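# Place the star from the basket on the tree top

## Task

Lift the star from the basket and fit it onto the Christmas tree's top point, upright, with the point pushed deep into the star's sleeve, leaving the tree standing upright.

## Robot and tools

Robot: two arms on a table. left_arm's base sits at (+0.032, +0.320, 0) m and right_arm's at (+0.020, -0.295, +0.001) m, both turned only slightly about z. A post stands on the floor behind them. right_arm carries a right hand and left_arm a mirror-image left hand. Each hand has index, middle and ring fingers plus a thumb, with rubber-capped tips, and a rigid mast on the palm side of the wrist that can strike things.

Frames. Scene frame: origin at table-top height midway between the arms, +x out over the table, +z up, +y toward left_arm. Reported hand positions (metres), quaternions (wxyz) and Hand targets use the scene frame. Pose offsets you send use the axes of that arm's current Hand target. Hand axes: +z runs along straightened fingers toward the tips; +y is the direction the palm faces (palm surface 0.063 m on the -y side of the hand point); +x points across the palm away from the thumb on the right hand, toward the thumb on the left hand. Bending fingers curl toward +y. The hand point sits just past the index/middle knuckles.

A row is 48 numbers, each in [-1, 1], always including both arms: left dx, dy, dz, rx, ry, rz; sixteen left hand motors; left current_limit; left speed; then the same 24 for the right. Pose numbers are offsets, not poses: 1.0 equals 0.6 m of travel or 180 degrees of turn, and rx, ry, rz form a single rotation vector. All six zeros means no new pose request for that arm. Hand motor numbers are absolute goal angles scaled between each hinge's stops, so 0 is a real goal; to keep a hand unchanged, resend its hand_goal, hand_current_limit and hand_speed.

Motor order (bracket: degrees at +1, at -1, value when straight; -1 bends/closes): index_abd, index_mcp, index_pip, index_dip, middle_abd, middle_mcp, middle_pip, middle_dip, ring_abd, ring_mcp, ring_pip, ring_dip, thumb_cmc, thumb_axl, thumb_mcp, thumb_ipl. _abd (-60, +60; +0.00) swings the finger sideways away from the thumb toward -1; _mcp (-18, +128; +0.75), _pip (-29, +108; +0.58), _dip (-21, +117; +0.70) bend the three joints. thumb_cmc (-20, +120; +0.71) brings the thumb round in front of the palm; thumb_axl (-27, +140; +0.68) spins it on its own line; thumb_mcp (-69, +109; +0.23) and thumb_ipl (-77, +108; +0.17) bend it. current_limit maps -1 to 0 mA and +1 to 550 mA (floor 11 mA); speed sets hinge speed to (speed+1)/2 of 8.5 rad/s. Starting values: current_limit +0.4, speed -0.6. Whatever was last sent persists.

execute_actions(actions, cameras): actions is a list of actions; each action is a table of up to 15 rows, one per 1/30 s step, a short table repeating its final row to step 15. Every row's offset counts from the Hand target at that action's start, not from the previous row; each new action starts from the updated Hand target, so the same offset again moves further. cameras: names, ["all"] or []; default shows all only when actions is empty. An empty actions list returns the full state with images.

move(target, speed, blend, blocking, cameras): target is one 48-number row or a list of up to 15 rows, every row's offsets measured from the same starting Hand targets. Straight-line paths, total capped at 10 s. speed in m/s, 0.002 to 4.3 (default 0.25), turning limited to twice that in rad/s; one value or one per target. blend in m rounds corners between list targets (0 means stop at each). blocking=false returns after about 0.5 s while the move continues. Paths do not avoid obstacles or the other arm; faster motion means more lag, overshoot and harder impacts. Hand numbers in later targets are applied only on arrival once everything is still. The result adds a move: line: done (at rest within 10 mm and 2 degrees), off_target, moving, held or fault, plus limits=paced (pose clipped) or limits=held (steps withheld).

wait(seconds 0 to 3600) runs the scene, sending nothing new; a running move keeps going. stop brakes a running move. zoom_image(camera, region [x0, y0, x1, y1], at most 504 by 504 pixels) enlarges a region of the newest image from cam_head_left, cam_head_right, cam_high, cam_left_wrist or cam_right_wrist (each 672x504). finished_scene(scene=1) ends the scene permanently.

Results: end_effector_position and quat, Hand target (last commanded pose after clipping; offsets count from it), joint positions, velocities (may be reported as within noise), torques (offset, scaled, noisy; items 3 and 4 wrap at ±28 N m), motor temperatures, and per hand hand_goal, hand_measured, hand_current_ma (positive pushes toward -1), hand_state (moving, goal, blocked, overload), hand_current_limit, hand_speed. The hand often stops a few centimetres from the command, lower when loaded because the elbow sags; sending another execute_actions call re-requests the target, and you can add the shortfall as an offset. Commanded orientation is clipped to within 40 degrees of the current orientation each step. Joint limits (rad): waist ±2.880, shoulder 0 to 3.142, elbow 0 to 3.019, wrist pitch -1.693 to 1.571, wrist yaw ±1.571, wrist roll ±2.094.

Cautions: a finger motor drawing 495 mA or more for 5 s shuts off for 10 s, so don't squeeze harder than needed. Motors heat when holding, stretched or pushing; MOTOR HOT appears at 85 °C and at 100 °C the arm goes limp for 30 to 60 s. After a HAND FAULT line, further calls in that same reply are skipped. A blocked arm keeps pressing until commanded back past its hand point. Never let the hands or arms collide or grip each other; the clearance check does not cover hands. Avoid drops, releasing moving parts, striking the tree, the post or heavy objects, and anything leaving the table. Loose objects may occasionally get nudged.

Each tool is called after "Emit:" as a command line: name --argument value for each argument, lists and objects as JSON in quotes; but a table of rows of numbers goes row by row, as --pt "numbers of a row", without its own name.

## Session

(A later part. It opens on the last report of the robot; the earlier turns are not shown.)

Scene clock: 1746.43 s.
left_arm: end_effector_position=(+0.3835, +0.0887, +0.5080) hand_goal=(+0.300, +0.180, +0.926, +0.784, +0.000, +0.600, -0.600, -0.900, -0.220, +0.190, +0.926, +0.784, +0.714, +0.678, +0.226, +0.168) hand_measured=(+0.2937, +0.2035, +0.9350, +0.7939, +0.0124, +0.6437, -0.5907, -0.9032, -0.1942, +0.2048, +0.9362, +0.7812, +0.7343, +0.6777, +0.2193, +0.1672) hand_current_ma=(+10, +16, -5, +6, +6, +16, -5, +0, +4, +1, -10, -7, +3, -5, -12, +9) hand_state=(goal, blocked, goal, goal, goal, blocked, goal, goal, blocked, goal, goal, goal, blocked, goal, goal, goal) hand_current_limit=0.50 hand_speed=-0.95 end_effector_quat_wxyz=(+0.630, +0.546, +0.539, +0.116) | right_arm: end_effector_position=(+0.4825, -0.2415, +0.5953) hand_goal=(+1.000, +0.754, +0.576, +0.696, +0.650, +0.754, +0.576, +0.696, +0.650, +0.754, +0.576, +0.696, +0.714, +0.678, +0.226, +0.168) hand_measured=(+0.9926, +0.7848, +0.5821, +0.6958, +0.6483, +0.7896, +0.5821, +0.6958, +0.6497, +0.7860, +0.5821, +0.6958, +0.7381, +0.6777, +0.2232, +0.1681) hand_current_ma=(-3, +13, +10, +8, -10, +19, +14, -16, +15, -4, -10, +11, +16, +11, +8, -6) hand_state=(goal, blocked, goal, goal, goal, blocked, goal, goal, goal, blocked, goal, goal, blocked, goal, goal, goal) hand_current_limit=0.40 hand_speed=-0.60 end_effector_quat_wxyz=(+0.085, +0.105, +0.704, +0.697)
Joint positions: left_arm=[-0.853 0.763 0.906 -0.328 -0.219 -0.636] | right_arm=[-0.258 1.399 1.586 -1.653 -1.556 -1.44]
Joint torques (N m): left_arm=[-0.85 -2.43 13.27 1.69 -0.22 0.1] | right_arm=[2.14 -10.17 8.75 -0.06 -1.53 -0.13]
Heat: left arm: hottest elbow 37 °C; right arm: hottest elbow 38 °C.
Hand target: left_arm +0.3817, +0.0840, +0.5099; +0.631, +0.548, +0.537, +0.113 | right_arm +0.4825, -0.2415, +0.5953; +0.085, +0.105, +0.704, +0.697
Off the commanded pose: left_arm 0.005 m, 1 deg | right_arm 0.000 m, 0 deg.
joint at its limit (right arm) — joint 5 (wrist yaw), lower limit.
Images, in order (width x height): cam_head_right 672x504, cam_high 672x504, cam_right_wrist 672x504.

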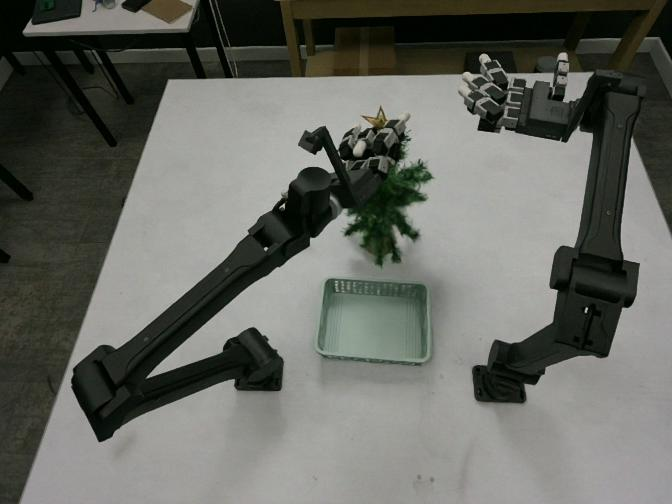

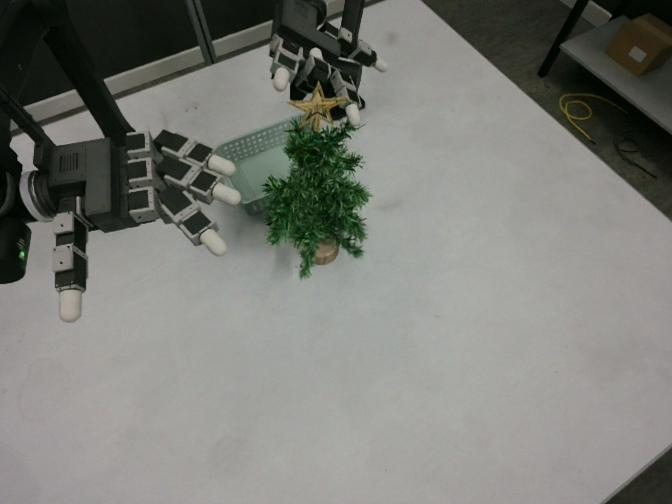

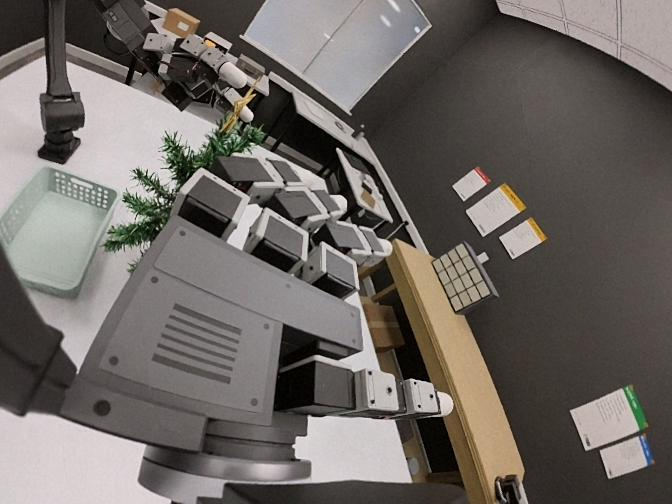

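Emit:
move --pt "0.0088 -0.0118 -0.0819 0 0 0 0.3 0.18 0.926 0.783 0 0.6 -0.6 -0.9 -0.22 0.19 0.926 0.783 0.714 0.678 0.226 0.168 0.5 -0.95 0 0 0 0 0 0 1 0.754 0.576 0.696 0.65 0.754 0.576 0.696 0.65 0.754 0.576 0.696 0.714 0.678 0.226 0.168 0.4 -0.6" --speed 0.03 --cameras '["cam_high","cam_right_wrist","cam_head_right"]'

Emit:
zoom_image --camera "cam_high" --region '[275, 75, 375, 175]'

Emit:
zoom_image --camera "cam_right_wrist" --region '[190, 60, 300, 170]'

Emit:
zoom_image --camera "cam_head_right" --region '[300, 80, 440, 220]'

Scene clock: 1751.43 s.
left_arm: end_effector_position=(+0.3445, +0.1150, +0.5132) hand_goal=(+0.300, +0.180, +0.926, +0.784, +0.000, +0.600, -0.600, -0.900, -0.220, +0.190, +0.926, +0.784, +0.714, +0.678, +0.226, +0.168) hand_measured=(+0.2966, +0.2060, +0.9350, +0.7964, +0.0139, +0.6449, -0.5907, -0.9032, -0.1942, +0.2060, +0.9362, +0.7799, +0.7343, +0.6777, +0.2183, +0.1672) hand_current_ma=(+9, +15, -8, +11, +10, +14, -5, +2, +6, -3, -8, -6, +8, -6, -8, +0) hand_state=(goal, blocked, goal, goal, goal, blocked, goal, goal, blocked, goal, goal, goal, blocked, goal, goal, goal) hand_current_limit=0.50 hand_speed=-0.95 end_effector_quat_wxyz=(+0.633, +0.546, +0.536, +0.118) | right_arm: end_effector_position=(+0.4825, -0.2415, +0.5953) hand_goal=(+1.000, +0.754, +0.576, +0.696, +0.650, +0.754, +0.576, +0.696, +0.650, +0.754, +0.576, +0.696, +0.714, +0.678, +0.226, +0.168) hand_measured=(+0.9926, +0.7848, +0.5821, +0.6945, +0.6483, +0.7896, +0.5821, +0.6958, +0.6497, +0.7872, +0.5821, +0.6958, +0.7381, +0.6777, +0.2232, +0.1672) hand_current_ma=(+0, +25, -2, +8, -2, +15, +10, -4, +4, -6, +11, -3, +6, +14, -1, -25) hand_state=(goal, blocked, goal, goal, goal, blocked, goal, goal, goal, blocked, goal, goal, blocked, goal, goal, goal) hand_current_limit=0.40 hand_speed=-0.60 end_effector_quat_wxyz=(+0.085, +0.105, +0.704, +0.697)
Joint positions: left_arm=[-0.907 0.632 0.871 -0.418 -0.272 -0.64] | right_arm=[-0.258 1.399 1.586 -1.653 -1.556 -1.44]
Joint torques (N m): left_arm=[-0.79 -1.26 12 1.36 -0.22 0.04] | right_arm=[1.96 -10.17 8.73 -0.03 -1.53 -0.13]
Heat: left arm: hottest elbow 37 °C; right arm: hottest elbow 38 °C.
Hand target: left_arm +0.3413, +0.1133, +0.5100; +0.631, +0.549, +0.537, +0.113 | right_arm +0.4825, -0.2415, +0.5953; +0.085, +0.105, +0.704, +0.697
Off the commanded pose: left_arm 0.005 m, 1 deg | right_arm 0.000 m, 0 deg.
joint at its limit (right arm) — joint 5 (wrist yaw), lower limit.
move: done
Images, in order (width x height): cam_head_right 672x504, cam_high 672x504, cam_right_wrist 672x504.

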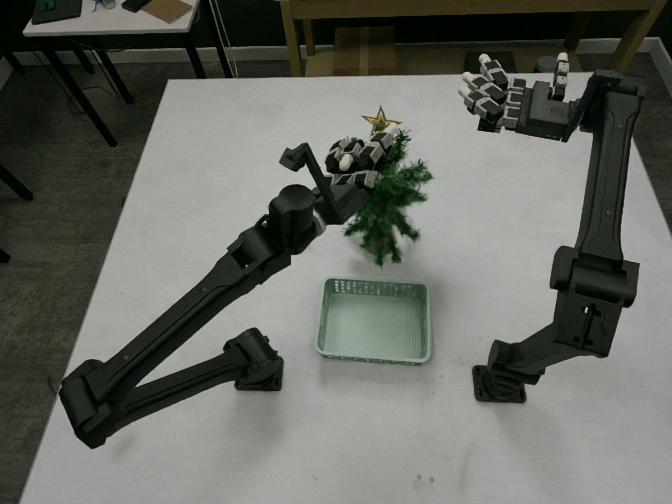

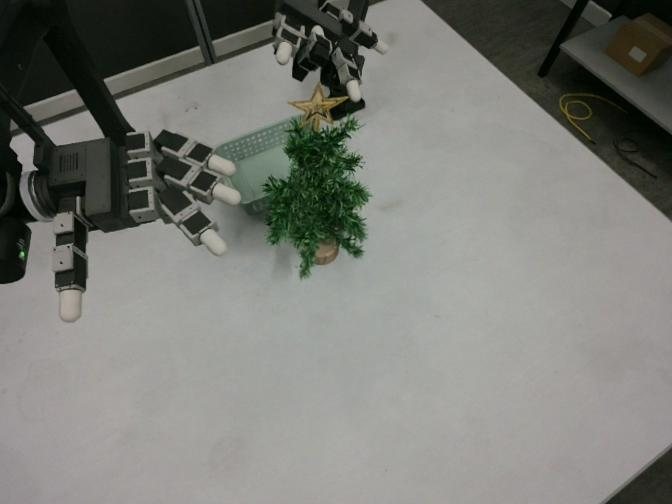

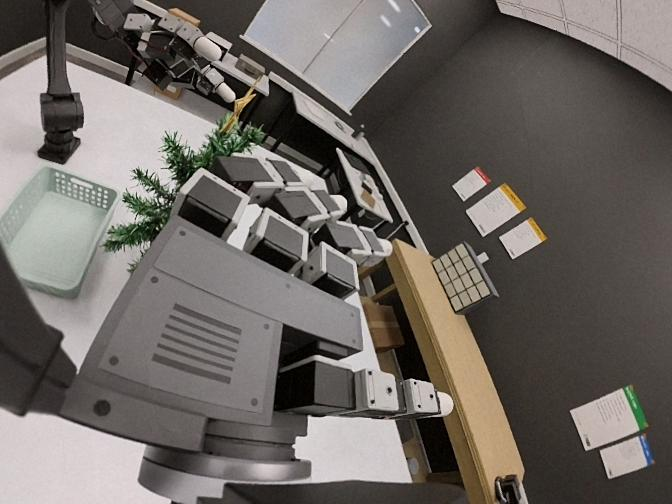

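Scaled by 5.040 from the camera's image (finer frame: 960x720).

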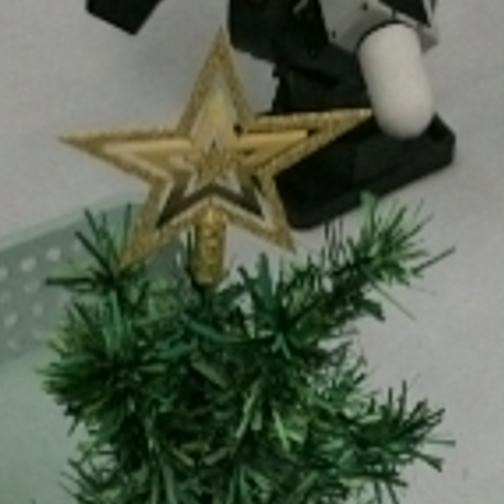

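Scaled by 4.582 from the camera's image (finer frame: 960x720).

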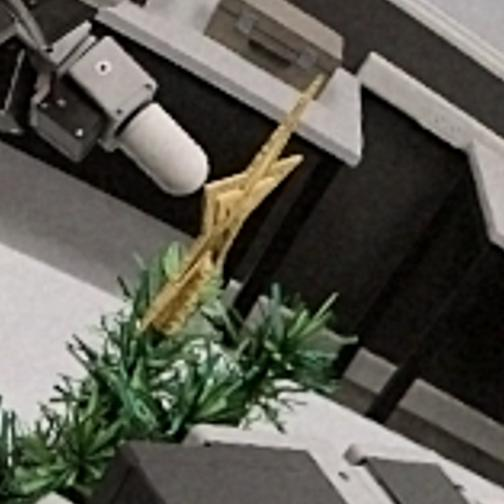

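Scaled by 3.600 from the camera's image (finer frame: 960x720).

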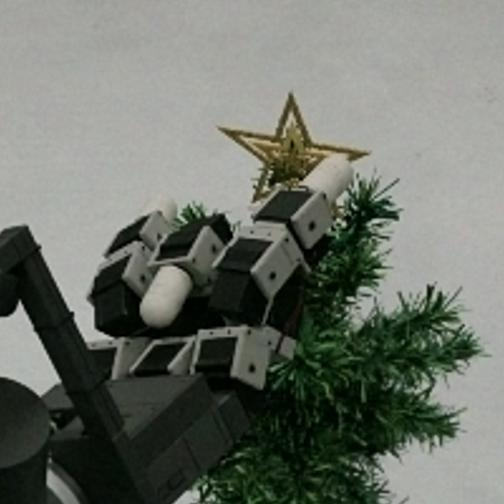

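Emit:
move --pt "-0.0294 0.0987 -0.2065 0 0 0 0.3 0.18 0.926 0.783 0 0.6 -0.6 -0.9 -0.22 0.19 0.926 0.783 0.714 0.678 0.226 0.168 0.5 -0.95 0 0 0 0 0 0 1 0.754 0.576 0.696 0.65 0.754 0.576 0.696 0.65 0.754 0.576 0.696 0.714 0.678 0.226 0.168 0.4 -0.6" --speed 0.08 --cameras '["all"]'

Emit:
zoom_image --camera "cam_high" --region '[275, 75, 375, 175]'

Emit:
zoom_image --camera "cam_head_left" --region '[330, 80, 470, 220]'

Emit:
zoom_image --camera "cam_head_right" --region '[310, 80, 450, 220]'

Emit:
zoom_image --camera "cam_right_wrist" --region '[100, 50, 300, 250]'

Scene clock: 1755.27 s.
left_arm: end_effector_position=(+0.2682, +0.1863, +0.5701) hand_goal=(+0.300, +0.180, +0.926, +0.784, +0.000, +0.600, -0.600, -0.900, -0.220, +0.190, +0.926, +0.784, +0.714, +0.678, +0.226, +0.168) hand_measured=(+0.2952, +0.2048, +0.9337, +0.7952, +0.0139, +0.6437, -0.5907, -0.9032, -0.1942, +0.2072, +0.9350, +0.7799, +0.7343, +0.6777, +0.2183, +0.1681) hand_current_ma=(+1, +11, -10, -2, +10, +20, -7, -4, +9, +3, +7, -13, +10, +0, -7, +0) hand_state=(goal, blocked, goal, goal, goal, blocked, goal, goal, blocked, goal, goal, goal, blocked, goal, goal, goal) hand_current_limit=0.50 hand_speed=-0.95 end_effector_quat_wxyz=(+0.616, +0.559, +0.541, +0.121) | right_arm: end_effector_position=(+0.4825, -0.2415, +0.5953) hand_goal=(+1.000, +0.754, +0.576, +0.696, +0.650, +0.754, +0.576, +0.696, +0.650, +0.754, +0.576, +0.696, +0.714, +0.678, +0.226, +0.168) hand_measured=(+0.9926, +0.7848, +0.5821, +0.6958, +0.6483, +0.7884, +0.5821, +0.6958, +0.6497, +0.7872, +0.5834, +0.6958, +0.7381, +0.6767, +0.2232, +0.1672) hand_current_ma=(+14, +8, +12, -3, -28, +18, +21, -24, +16, -7, +5, -2, +2, +32, -1, -14) hand_state=(goal, blocked, goal, goal, goal, blocked, goal, goal, goal, blocked, goal, goal, blocked, goal, goal, goal) hand_current_limit=0.40 hand_speed=-0.60 end_effector_quat_wxyz=(+0.085, +0.105, +0.704, +0.697)
Joint positions: left_arm=[-1.048 0.439 1.031 -0.824 -0.409 -0.669] | right_arm=[-0.258 1.399 1.586 -1.653 -1.556 -1.44]
Joint torques (N m): left_arm=[-0.85 2.26 14.45 1.25 -0.29 0.04] | right_arm=[2.08 -10.11 8.7 -0.05 -1.53 -0.13]
Heat: left arm: hottest elbow 38 °C; right arm: hottest elbow 38 °C.
Hand target: left_arm +0.2616, +0.1931, +0.5899; +0.630, +0.549, +0.538, +0.113 | right_arm +0.4825, -0.2415, +0.5953; +0.085, +0.105, +0.704, +0.697
Off the commanded pose: left_arm 0.022 m, 2 deg | right_arm 0.000 m, 0 deg.
joint at its limit (right arm) — joint 5 (wrist yaw), lower limit.
move: off_target (left_arm)

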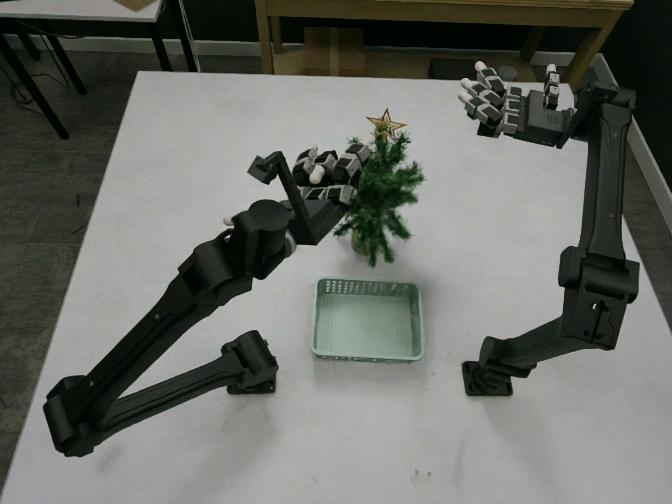

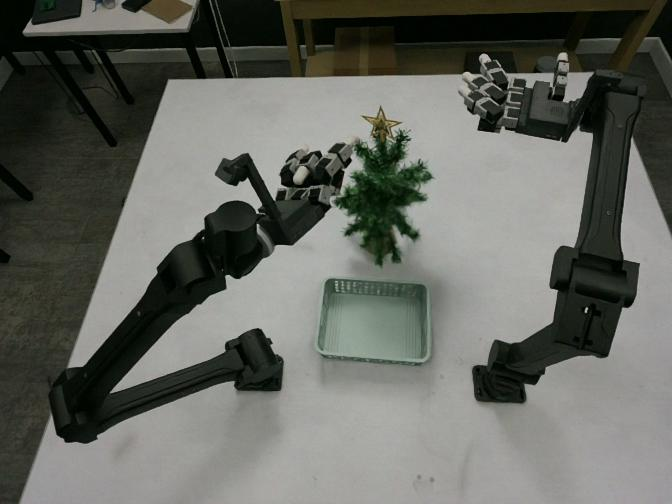

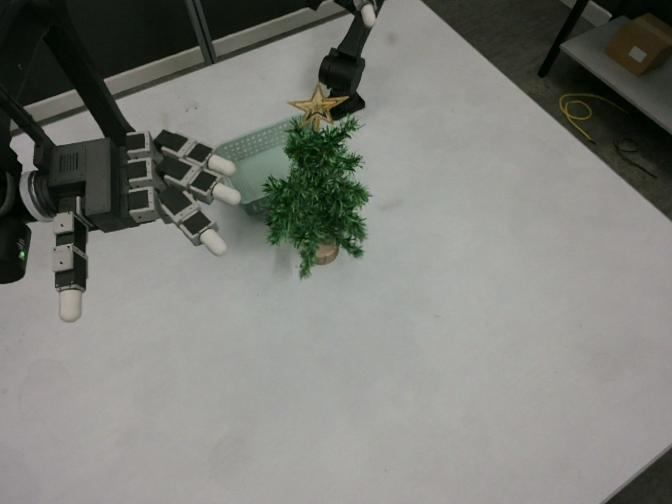

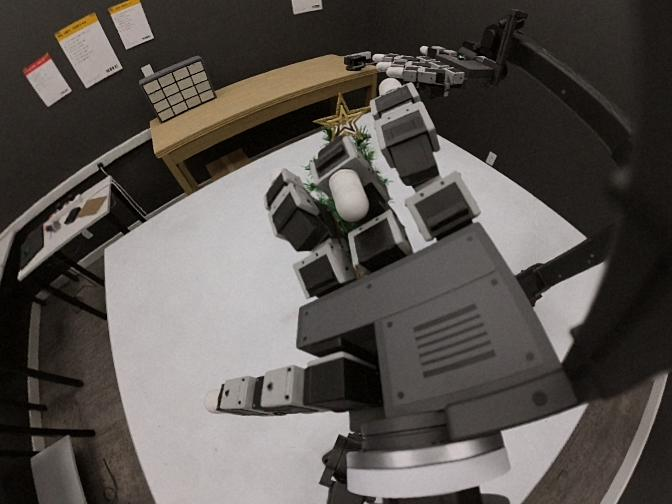

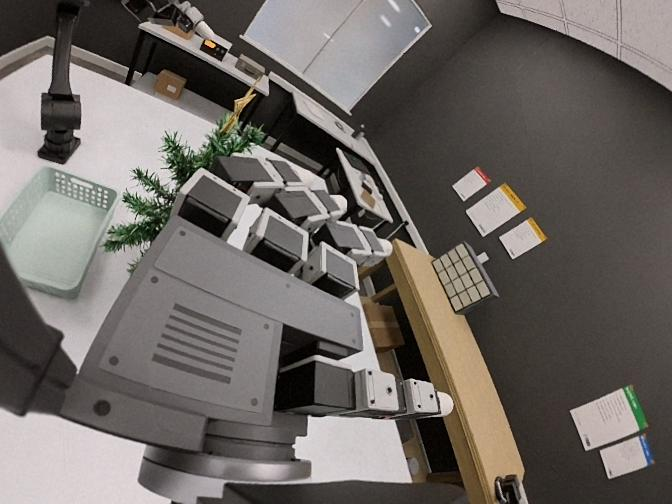

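Scaled by 5.040 from the camera's image (finer frame: 960x720).

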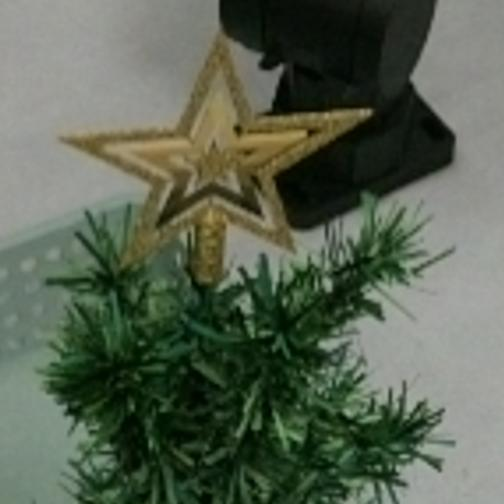

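Scaled by 3.600 from the camera's image (finer frame: 960x720).

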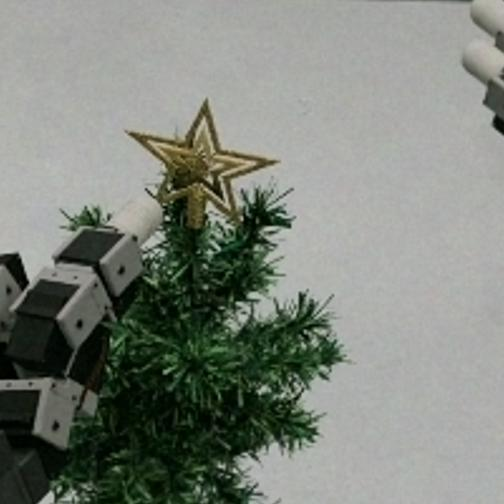

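Scaled by 3.600 from the camera's image (finer frame: 960x720).

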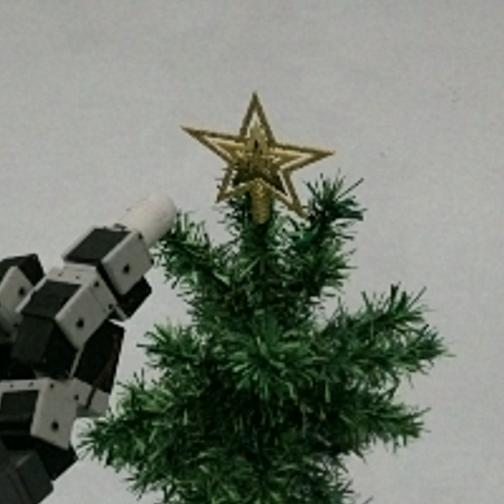

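Scaled by 2.520 from the camera's image (finer frame: 960x720).

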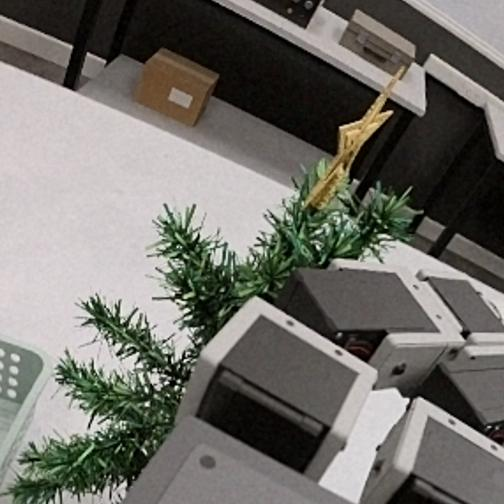

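Emit:
zoom_image --camera "cam_head_left" --region '[355, 95, 425, 165]'

Emit:
zoom_image --camera "cam_head_right" --region '[350, 95, 420, 165]'

Emit:
zoom_image --camera "cam_left_wrist" --region '[290, 70, 400, 180]'

Emit:
zoom_image --camera "cam_high" --region '[285, 75, 355, 145]'

Scaled by 7.200 from the camera's image (finer frame: 960x720).

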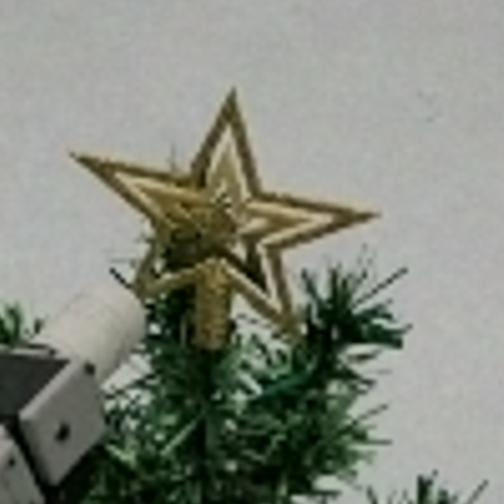

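Scaled by 7.200 from the camera's image (finer frame: 960x720).

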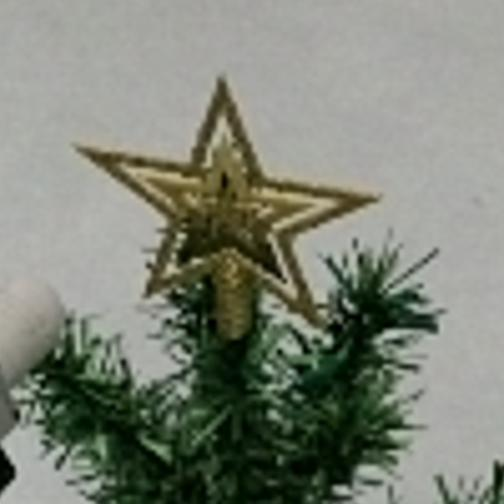

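Scaled by 4.582 from the camera's image (finer frame: 960x720).

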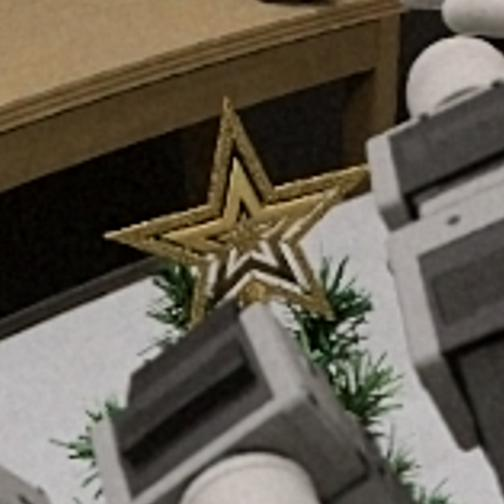

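Scaled by 7.200 from the camera's image (finer frame: 960x720).

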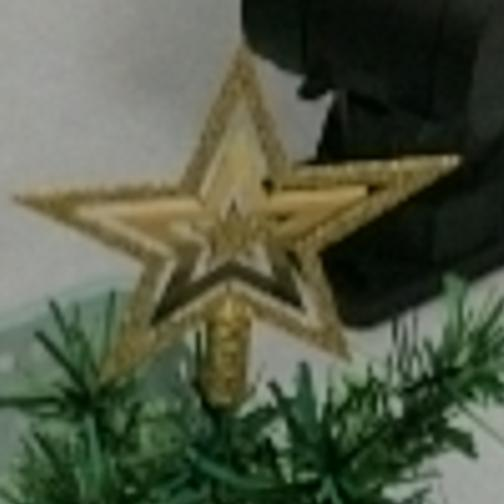

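Emit:
zoom_image --camera "cam_head_left" --region '[362, 103, 410, 151]'

Emit:
zoom_image --camera "cam_head_right" --region '[358, 101, 406, 149]'

Emit:
zoom_image --camera "cam_right_wrist" --region '[205, 70, 275, 140]'

Scaled by 10.500 from the camera's image (finer frame: 960x720).

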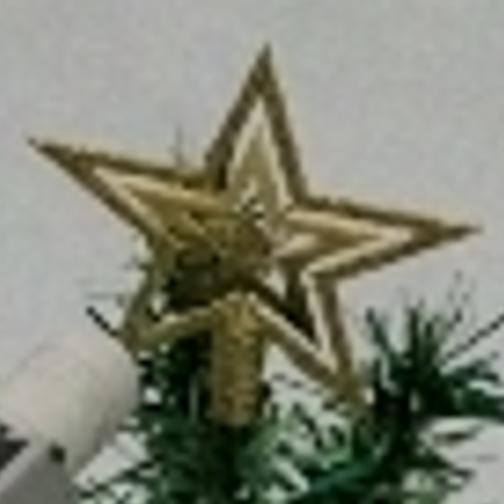

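Scaled by 10.500 from the camera's image (finer frame: 960x720).

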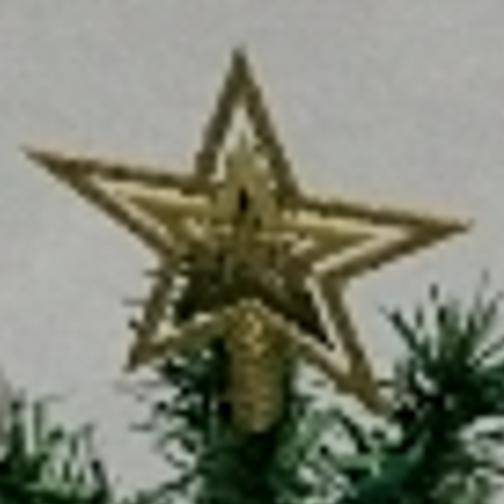

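Scaled by 7.200 from the camera's image (finer frame: 960x720).

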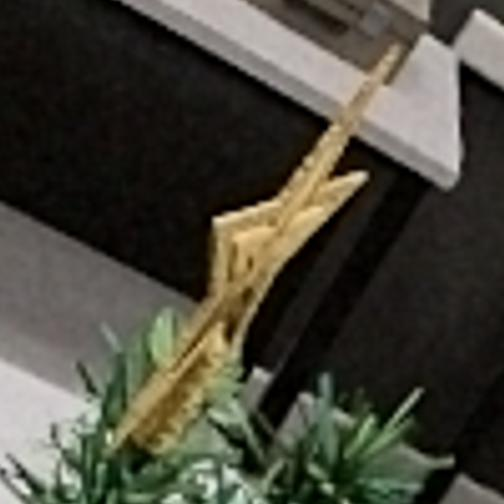

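Emit:
move --pt "0 0 0 0 0 0 0.3 0.5 0.75 0.783 0 0.9 0.65 0.75 -0.22 0.5 0.75 0.783 0.714 0.678 0.226 0.168 0.5 -0.6 0 0 0 0 0 0 1 0.754 0.576 0.696 0.65 0.754 0.576 0.696 0.65 0.754 0.576 0.696 0.714 0.678 0.226 0.168 0.4 -0.6" --pt "0.0 0.0 0.0 0 0 0 0.3 0.9 0.65 0.783 0 0.9 0.65 0.75 -0.22 0.9 0.65 0.783 0.714 0.678 0.226 0.168 0.5 -0.6 0 0 0 0 0 0 1 0.754 0.576 0.696 0.65 0.754 0.576 0.696 0.65 0.754 0.576 0.696 0.714 0.678 0.226 0.168 0.4 -0.6" --speed 0.05 --cameras '["cam_left_wrist","cam_head_left"]'

Emit:
zoom_image --camera "cam_left_wrist" --region '[290, 80, 390, 180]'

Scene clock: 1781.40 s.
left_arm: end_effector_position=(+0.2683, +0.1866, +0.5698) hand_goal=(+0.300, +0.900, +0.650, +0.784, +0.000, +0.900, +0.650, +0.750, -0.220, +0.900, +0.650, +0.784, +0.714, +0.678, +0.226, +0.168) hand_measured=(+0.2966, +0.9223, +0.6629, +0.7952, +0.0139, +0.9211, +0.6540, +0.7493, -0.1942, +0.9211, +0.6668, +0.7799, +0.7355, +0.6777, +0.2193, +0.1681) hand_current_ma=(+6, +16, -7, +4, +11, +8, -4, +4, +6, +0, +4, -3, +10, -8, -10, +5) hand_state=(goal, blocked, goal, goal, goal, blocked, goal, goal, blocked, blocked, goal, goal, blocked, goal, goal, goal) hand_current_limit=0.50 hand_speed=-0.60 end_effector_quat_wxyz=(+0.616, +0.559, +0.542, +0.122) | right_arm: end_effector_position=(+0.4825, -0.2415, +0.5953) hand_goal=(+1.000, +0.754, +0.576, +0.696, +0.650, +0.754, +0.576, +0.696, +0.650, +0.754, +0.576, +0.696, +0.714, +0.678, +0.226, +0.168) hand_measured=(+0.9926, +0.7848, +0.5821, +0.6958, +0.6483, +0.7896, +0.5821, +0.6958, +0.6512, +0.7860, +0.5821, +0.6958, +0.7381, +0.6777, +0.2232, +0.1681) hand_current_ma=(+12, +22, -4, -11, +3, +31, +20, -7, -4, -3, +5, -14, +9, -8, +13, +5) hand_state=(goal, blocked, goal, goal, goal, blocked, goal, goal, goal, blocked, goal, goal, blocked, goal, goal, goal) hand_current_limit=0.40 hand_speed=-0.60 end_effector_quat_wxyz=(+0.085, +0.105, +0.704, +0.697)
Joint positions: left_arm=[-1.048 0.439 1.031 -0.825 -0.41 -0.669] | right_arm=[-0.258 1.399 1.586 -1.653 -1.556 -1.44]
Joint torques (N m): left_arm=[-0.79 2.2 14.52 1.37 -0.22 -0.05] | right_arm=[2.02 -10.05 8.72 -0.05 -1.54 -0.12]
Heat: left arm: hottest elbow 37 °C; right arm: hottest elbow 38 °C.
Hand target: left_arm +0.2616, +0.1931, +0.5900; +0.630, +0.549, +0.537, +0.113 | right_arm +0.4825, -0.2415, +0.5953; +0.085, +0.105, +0.704, +0.697
Off the commanded pose: left_arm 0.022 m, 2 deg | right_arm 0.000 m, 0 deg.
joint at its limit (right arm) — joint 5 (wrist yaw), lower limit.
move: done; target 2's new numbers were sent with left_arm's hand 0.022 m and 2 deg from that target
Images, in order (width x height): cam_head_left 672x504, cam_left_wrist 672x504.

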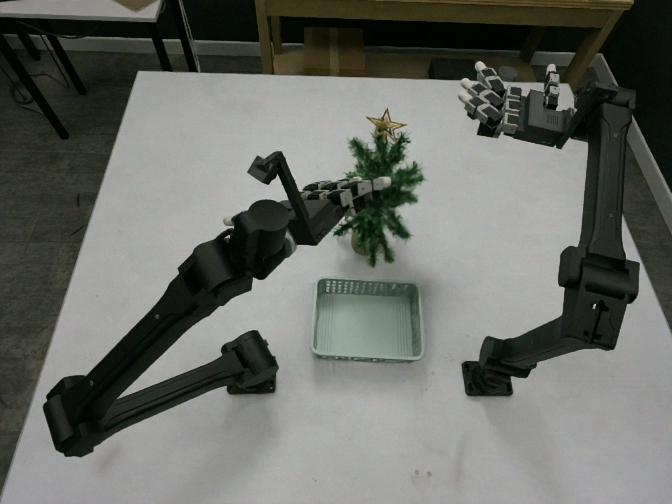

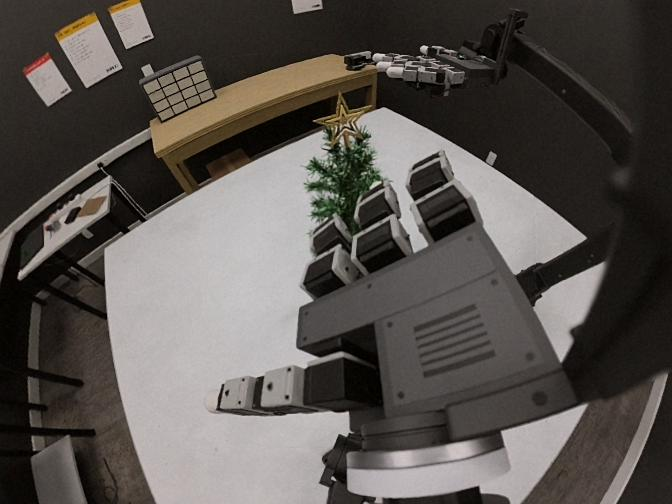

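Scaled by 5.040 from the camera's image (finer frame: 960x720).

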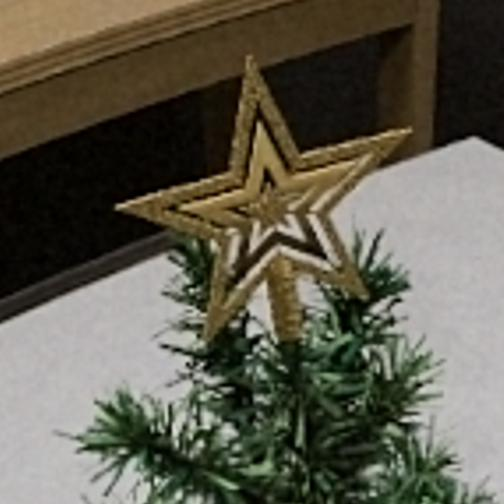

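Emit:
move --pt "0.03 0.046 -0.165 0 0 0 0.3 0.9 0.65 0.783 0 0.9 0.65 0.75 -0.22 0.9 0.65 0.783 0.714 0.678 0.226 0.168 0.5 -0.6 -0.0435 0.032 -0.161 0 0 0 1 0.754 0.576 0.696 0.65 0.754 0.576 0.696 0.65 0.754 0.576 0.696 0.714 0.678 0.226 0.168 0.4 -0.6" --speed 0.1 --cameras '["all"]'

Emit:
zoom_image --camera "cam_high" --region '[285, 75, 355, 145]'

Emit:
zoom_image --camera "cam_head_left" --region '[320, 90, 460, 290]'

Emit:
zoom_image --camera "cam_right_wrist" --region '[100, 50, 300, 250]'

Scene clock: 1791.73 s.
left_arm: end_effector_position=(+0.2073, +0.2704, +0.5978) hand_goal=(+0.300, +0.900, +0.650, +0.784, +0.000, +0.900, +0.650, +0.750, -0.220, +0.900, +0.650, +0.784, +0.714, +0.678, +0.226, +0.168) hand_measured=(+0.2981, +0.9223, +0.6642, +0.7952, +0.0139, +0.9199, +0.6514, +0.7468, -0.1956, +0.9211, +0.6655, +0.7799, +0.7343, +0.6767, +0.2203, +0.1681) hand_current_ma=(+18, +11, -10, +1, +8, +5, -5, +2, +3, +1, +5, -7, +7, -9, -9, +3) hand_state=(goal, blocked, goal, goal, goal, blocked, goal, goal, blocked, blocked, goal, goal, blocked, goal, goal, goal) hand_current_limit=0.50 hand_speed=-0.60 end_effector_quat_wxyz=(+0.616, +0.558, +0.547, +0.100) | right_arm: end_effector_position=(+0.4831, -0.3402, +0.5969) hand_goal=(+1.000, +0.754, +0.576, +0.696, +0.650, +0.754, +0.576, +0.696, +0.650, +0.754, +0.576, +0.696, +0.714, +0.678, +0.226, +0.168) hand_measured=(+0.9926, +0.7848, +0.5821, +0.6958, +0.6571, +0.7896, +0.5821, +0.6958, +0.6497, +0.7872, +0.5821, +0.6958, +0.7381, +0.6767, +0.2292, +0.1681) hand_current_ma=(+6, +25, +16, +8, +4, +22, +11, -20, +8, +7, +1, +0, -6, +11, +6, -26) hand_state=(goal, blocked, goal, goal, goal, blocked, goal, goal, goal, blocked, goal, goal, blocked, goal, goal, goal) hand_current_limit=0.40 hand_speed=-0.60 end_effector_quat_wxyz=(+0.153, +0.184, +0.688, +0.685)
Joint positions: left_arm=[-0.417 0.281 1.173 -1.121 0.234 -0.562] | right_arm=[-0.471 1.399 1.591 -1.674 -1.556 -1.44]
Joint torques (N m): left_arm=[0.79 6.53 12.31 2.3 0.1 0.14] | right_arm=[1.9 -9.82 12.36 -0.53 -1.6 -0.02]
Heat: left arm: hottest elbow 38 °C; right arm: hottest elbow 38 °C.
Hand target: left_arm +0.2018, +0.2731, +0.6203; +0.630, +0.549, +0.538, +0.113 | right_arm +0.4824, -0.3414, +0.6153; +0.085, +0.105, +0.704, +0.697
Off the commanded pose: left_arm 0.023 m, 3 deg | right_arm 0.018 m, 12 deg.
joint sent to its limit (right arm) — joint 4 (wrist pitch), lower limit; joint 5 (wrist yaw), lower limit. The joint targets are off in orientation, not in position.
move: off_target (left_arm, right_arm)

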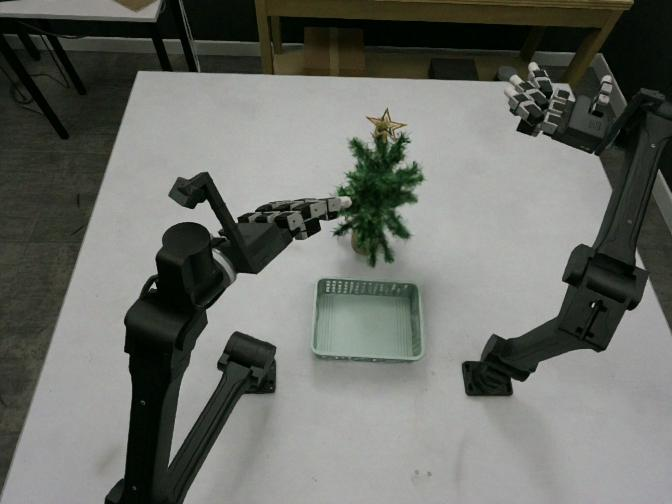

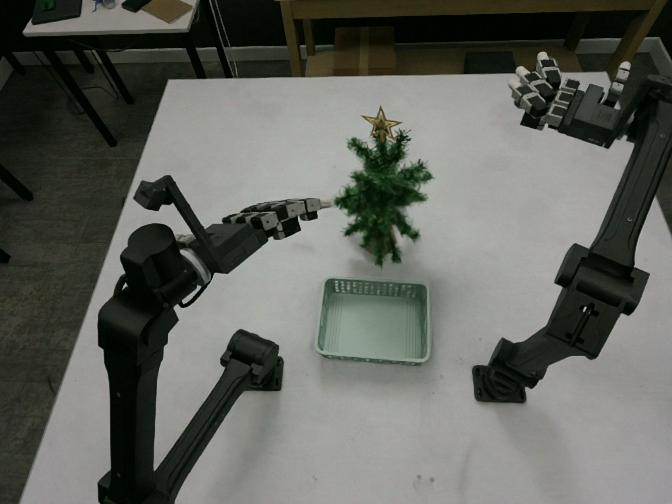

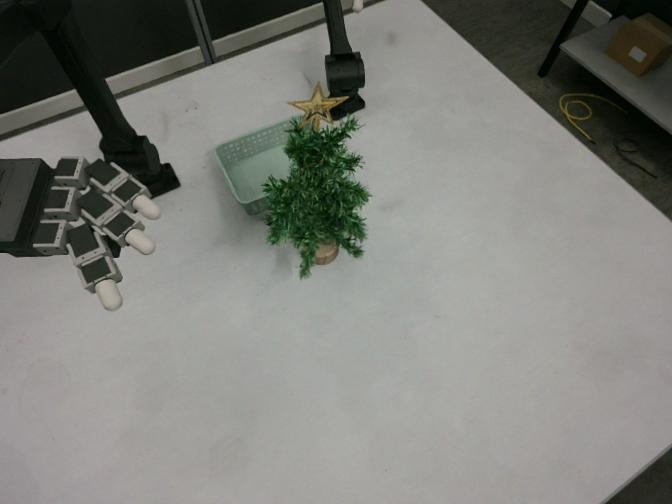

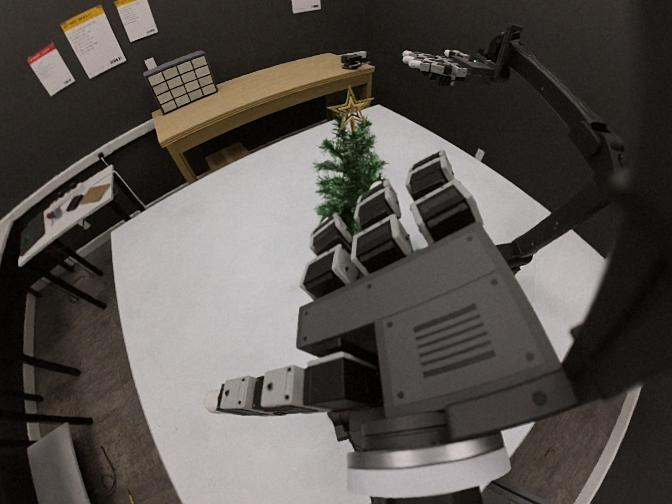

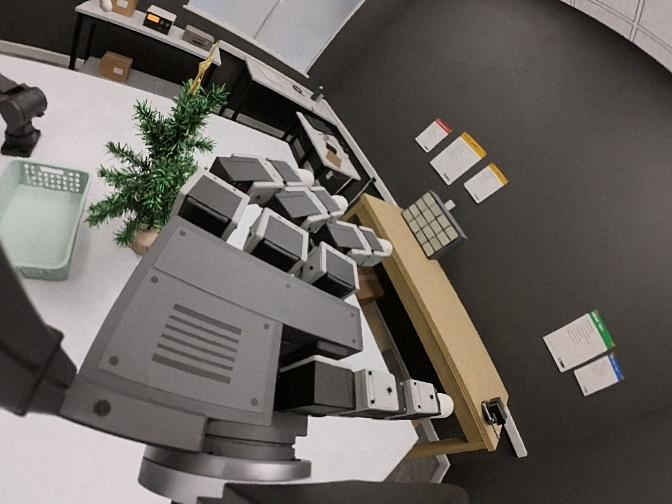

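Scaled by 7.200 from the camera's image (finer frame: 960x720).

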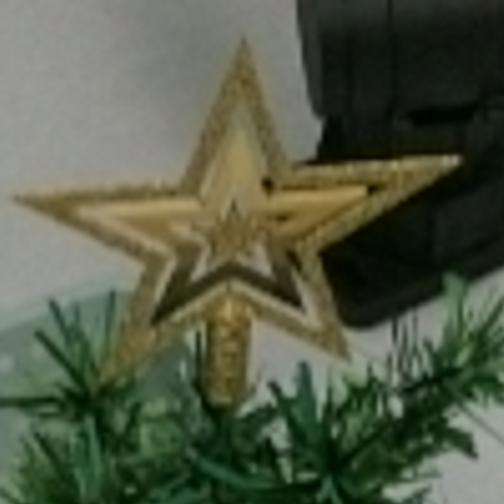

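Scaled by 2.520 from the camera's image (finer frame: 960x720).

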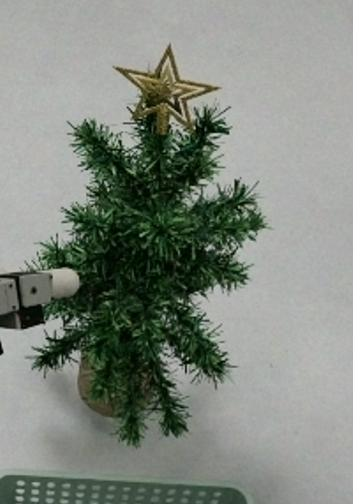

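Scaled by 2.520 from the camera's image (finer frame: 960x720).

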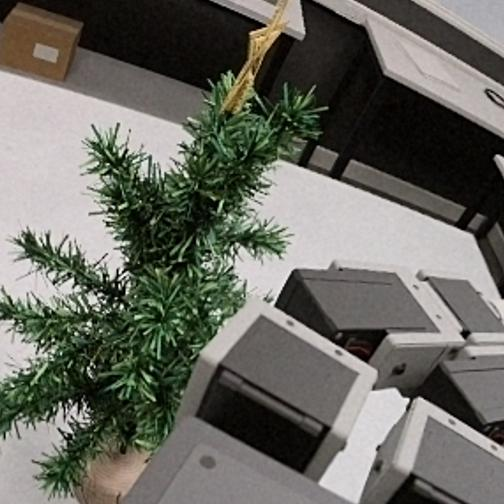

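Emit:
finished_scene

The scene is finished: the task was done.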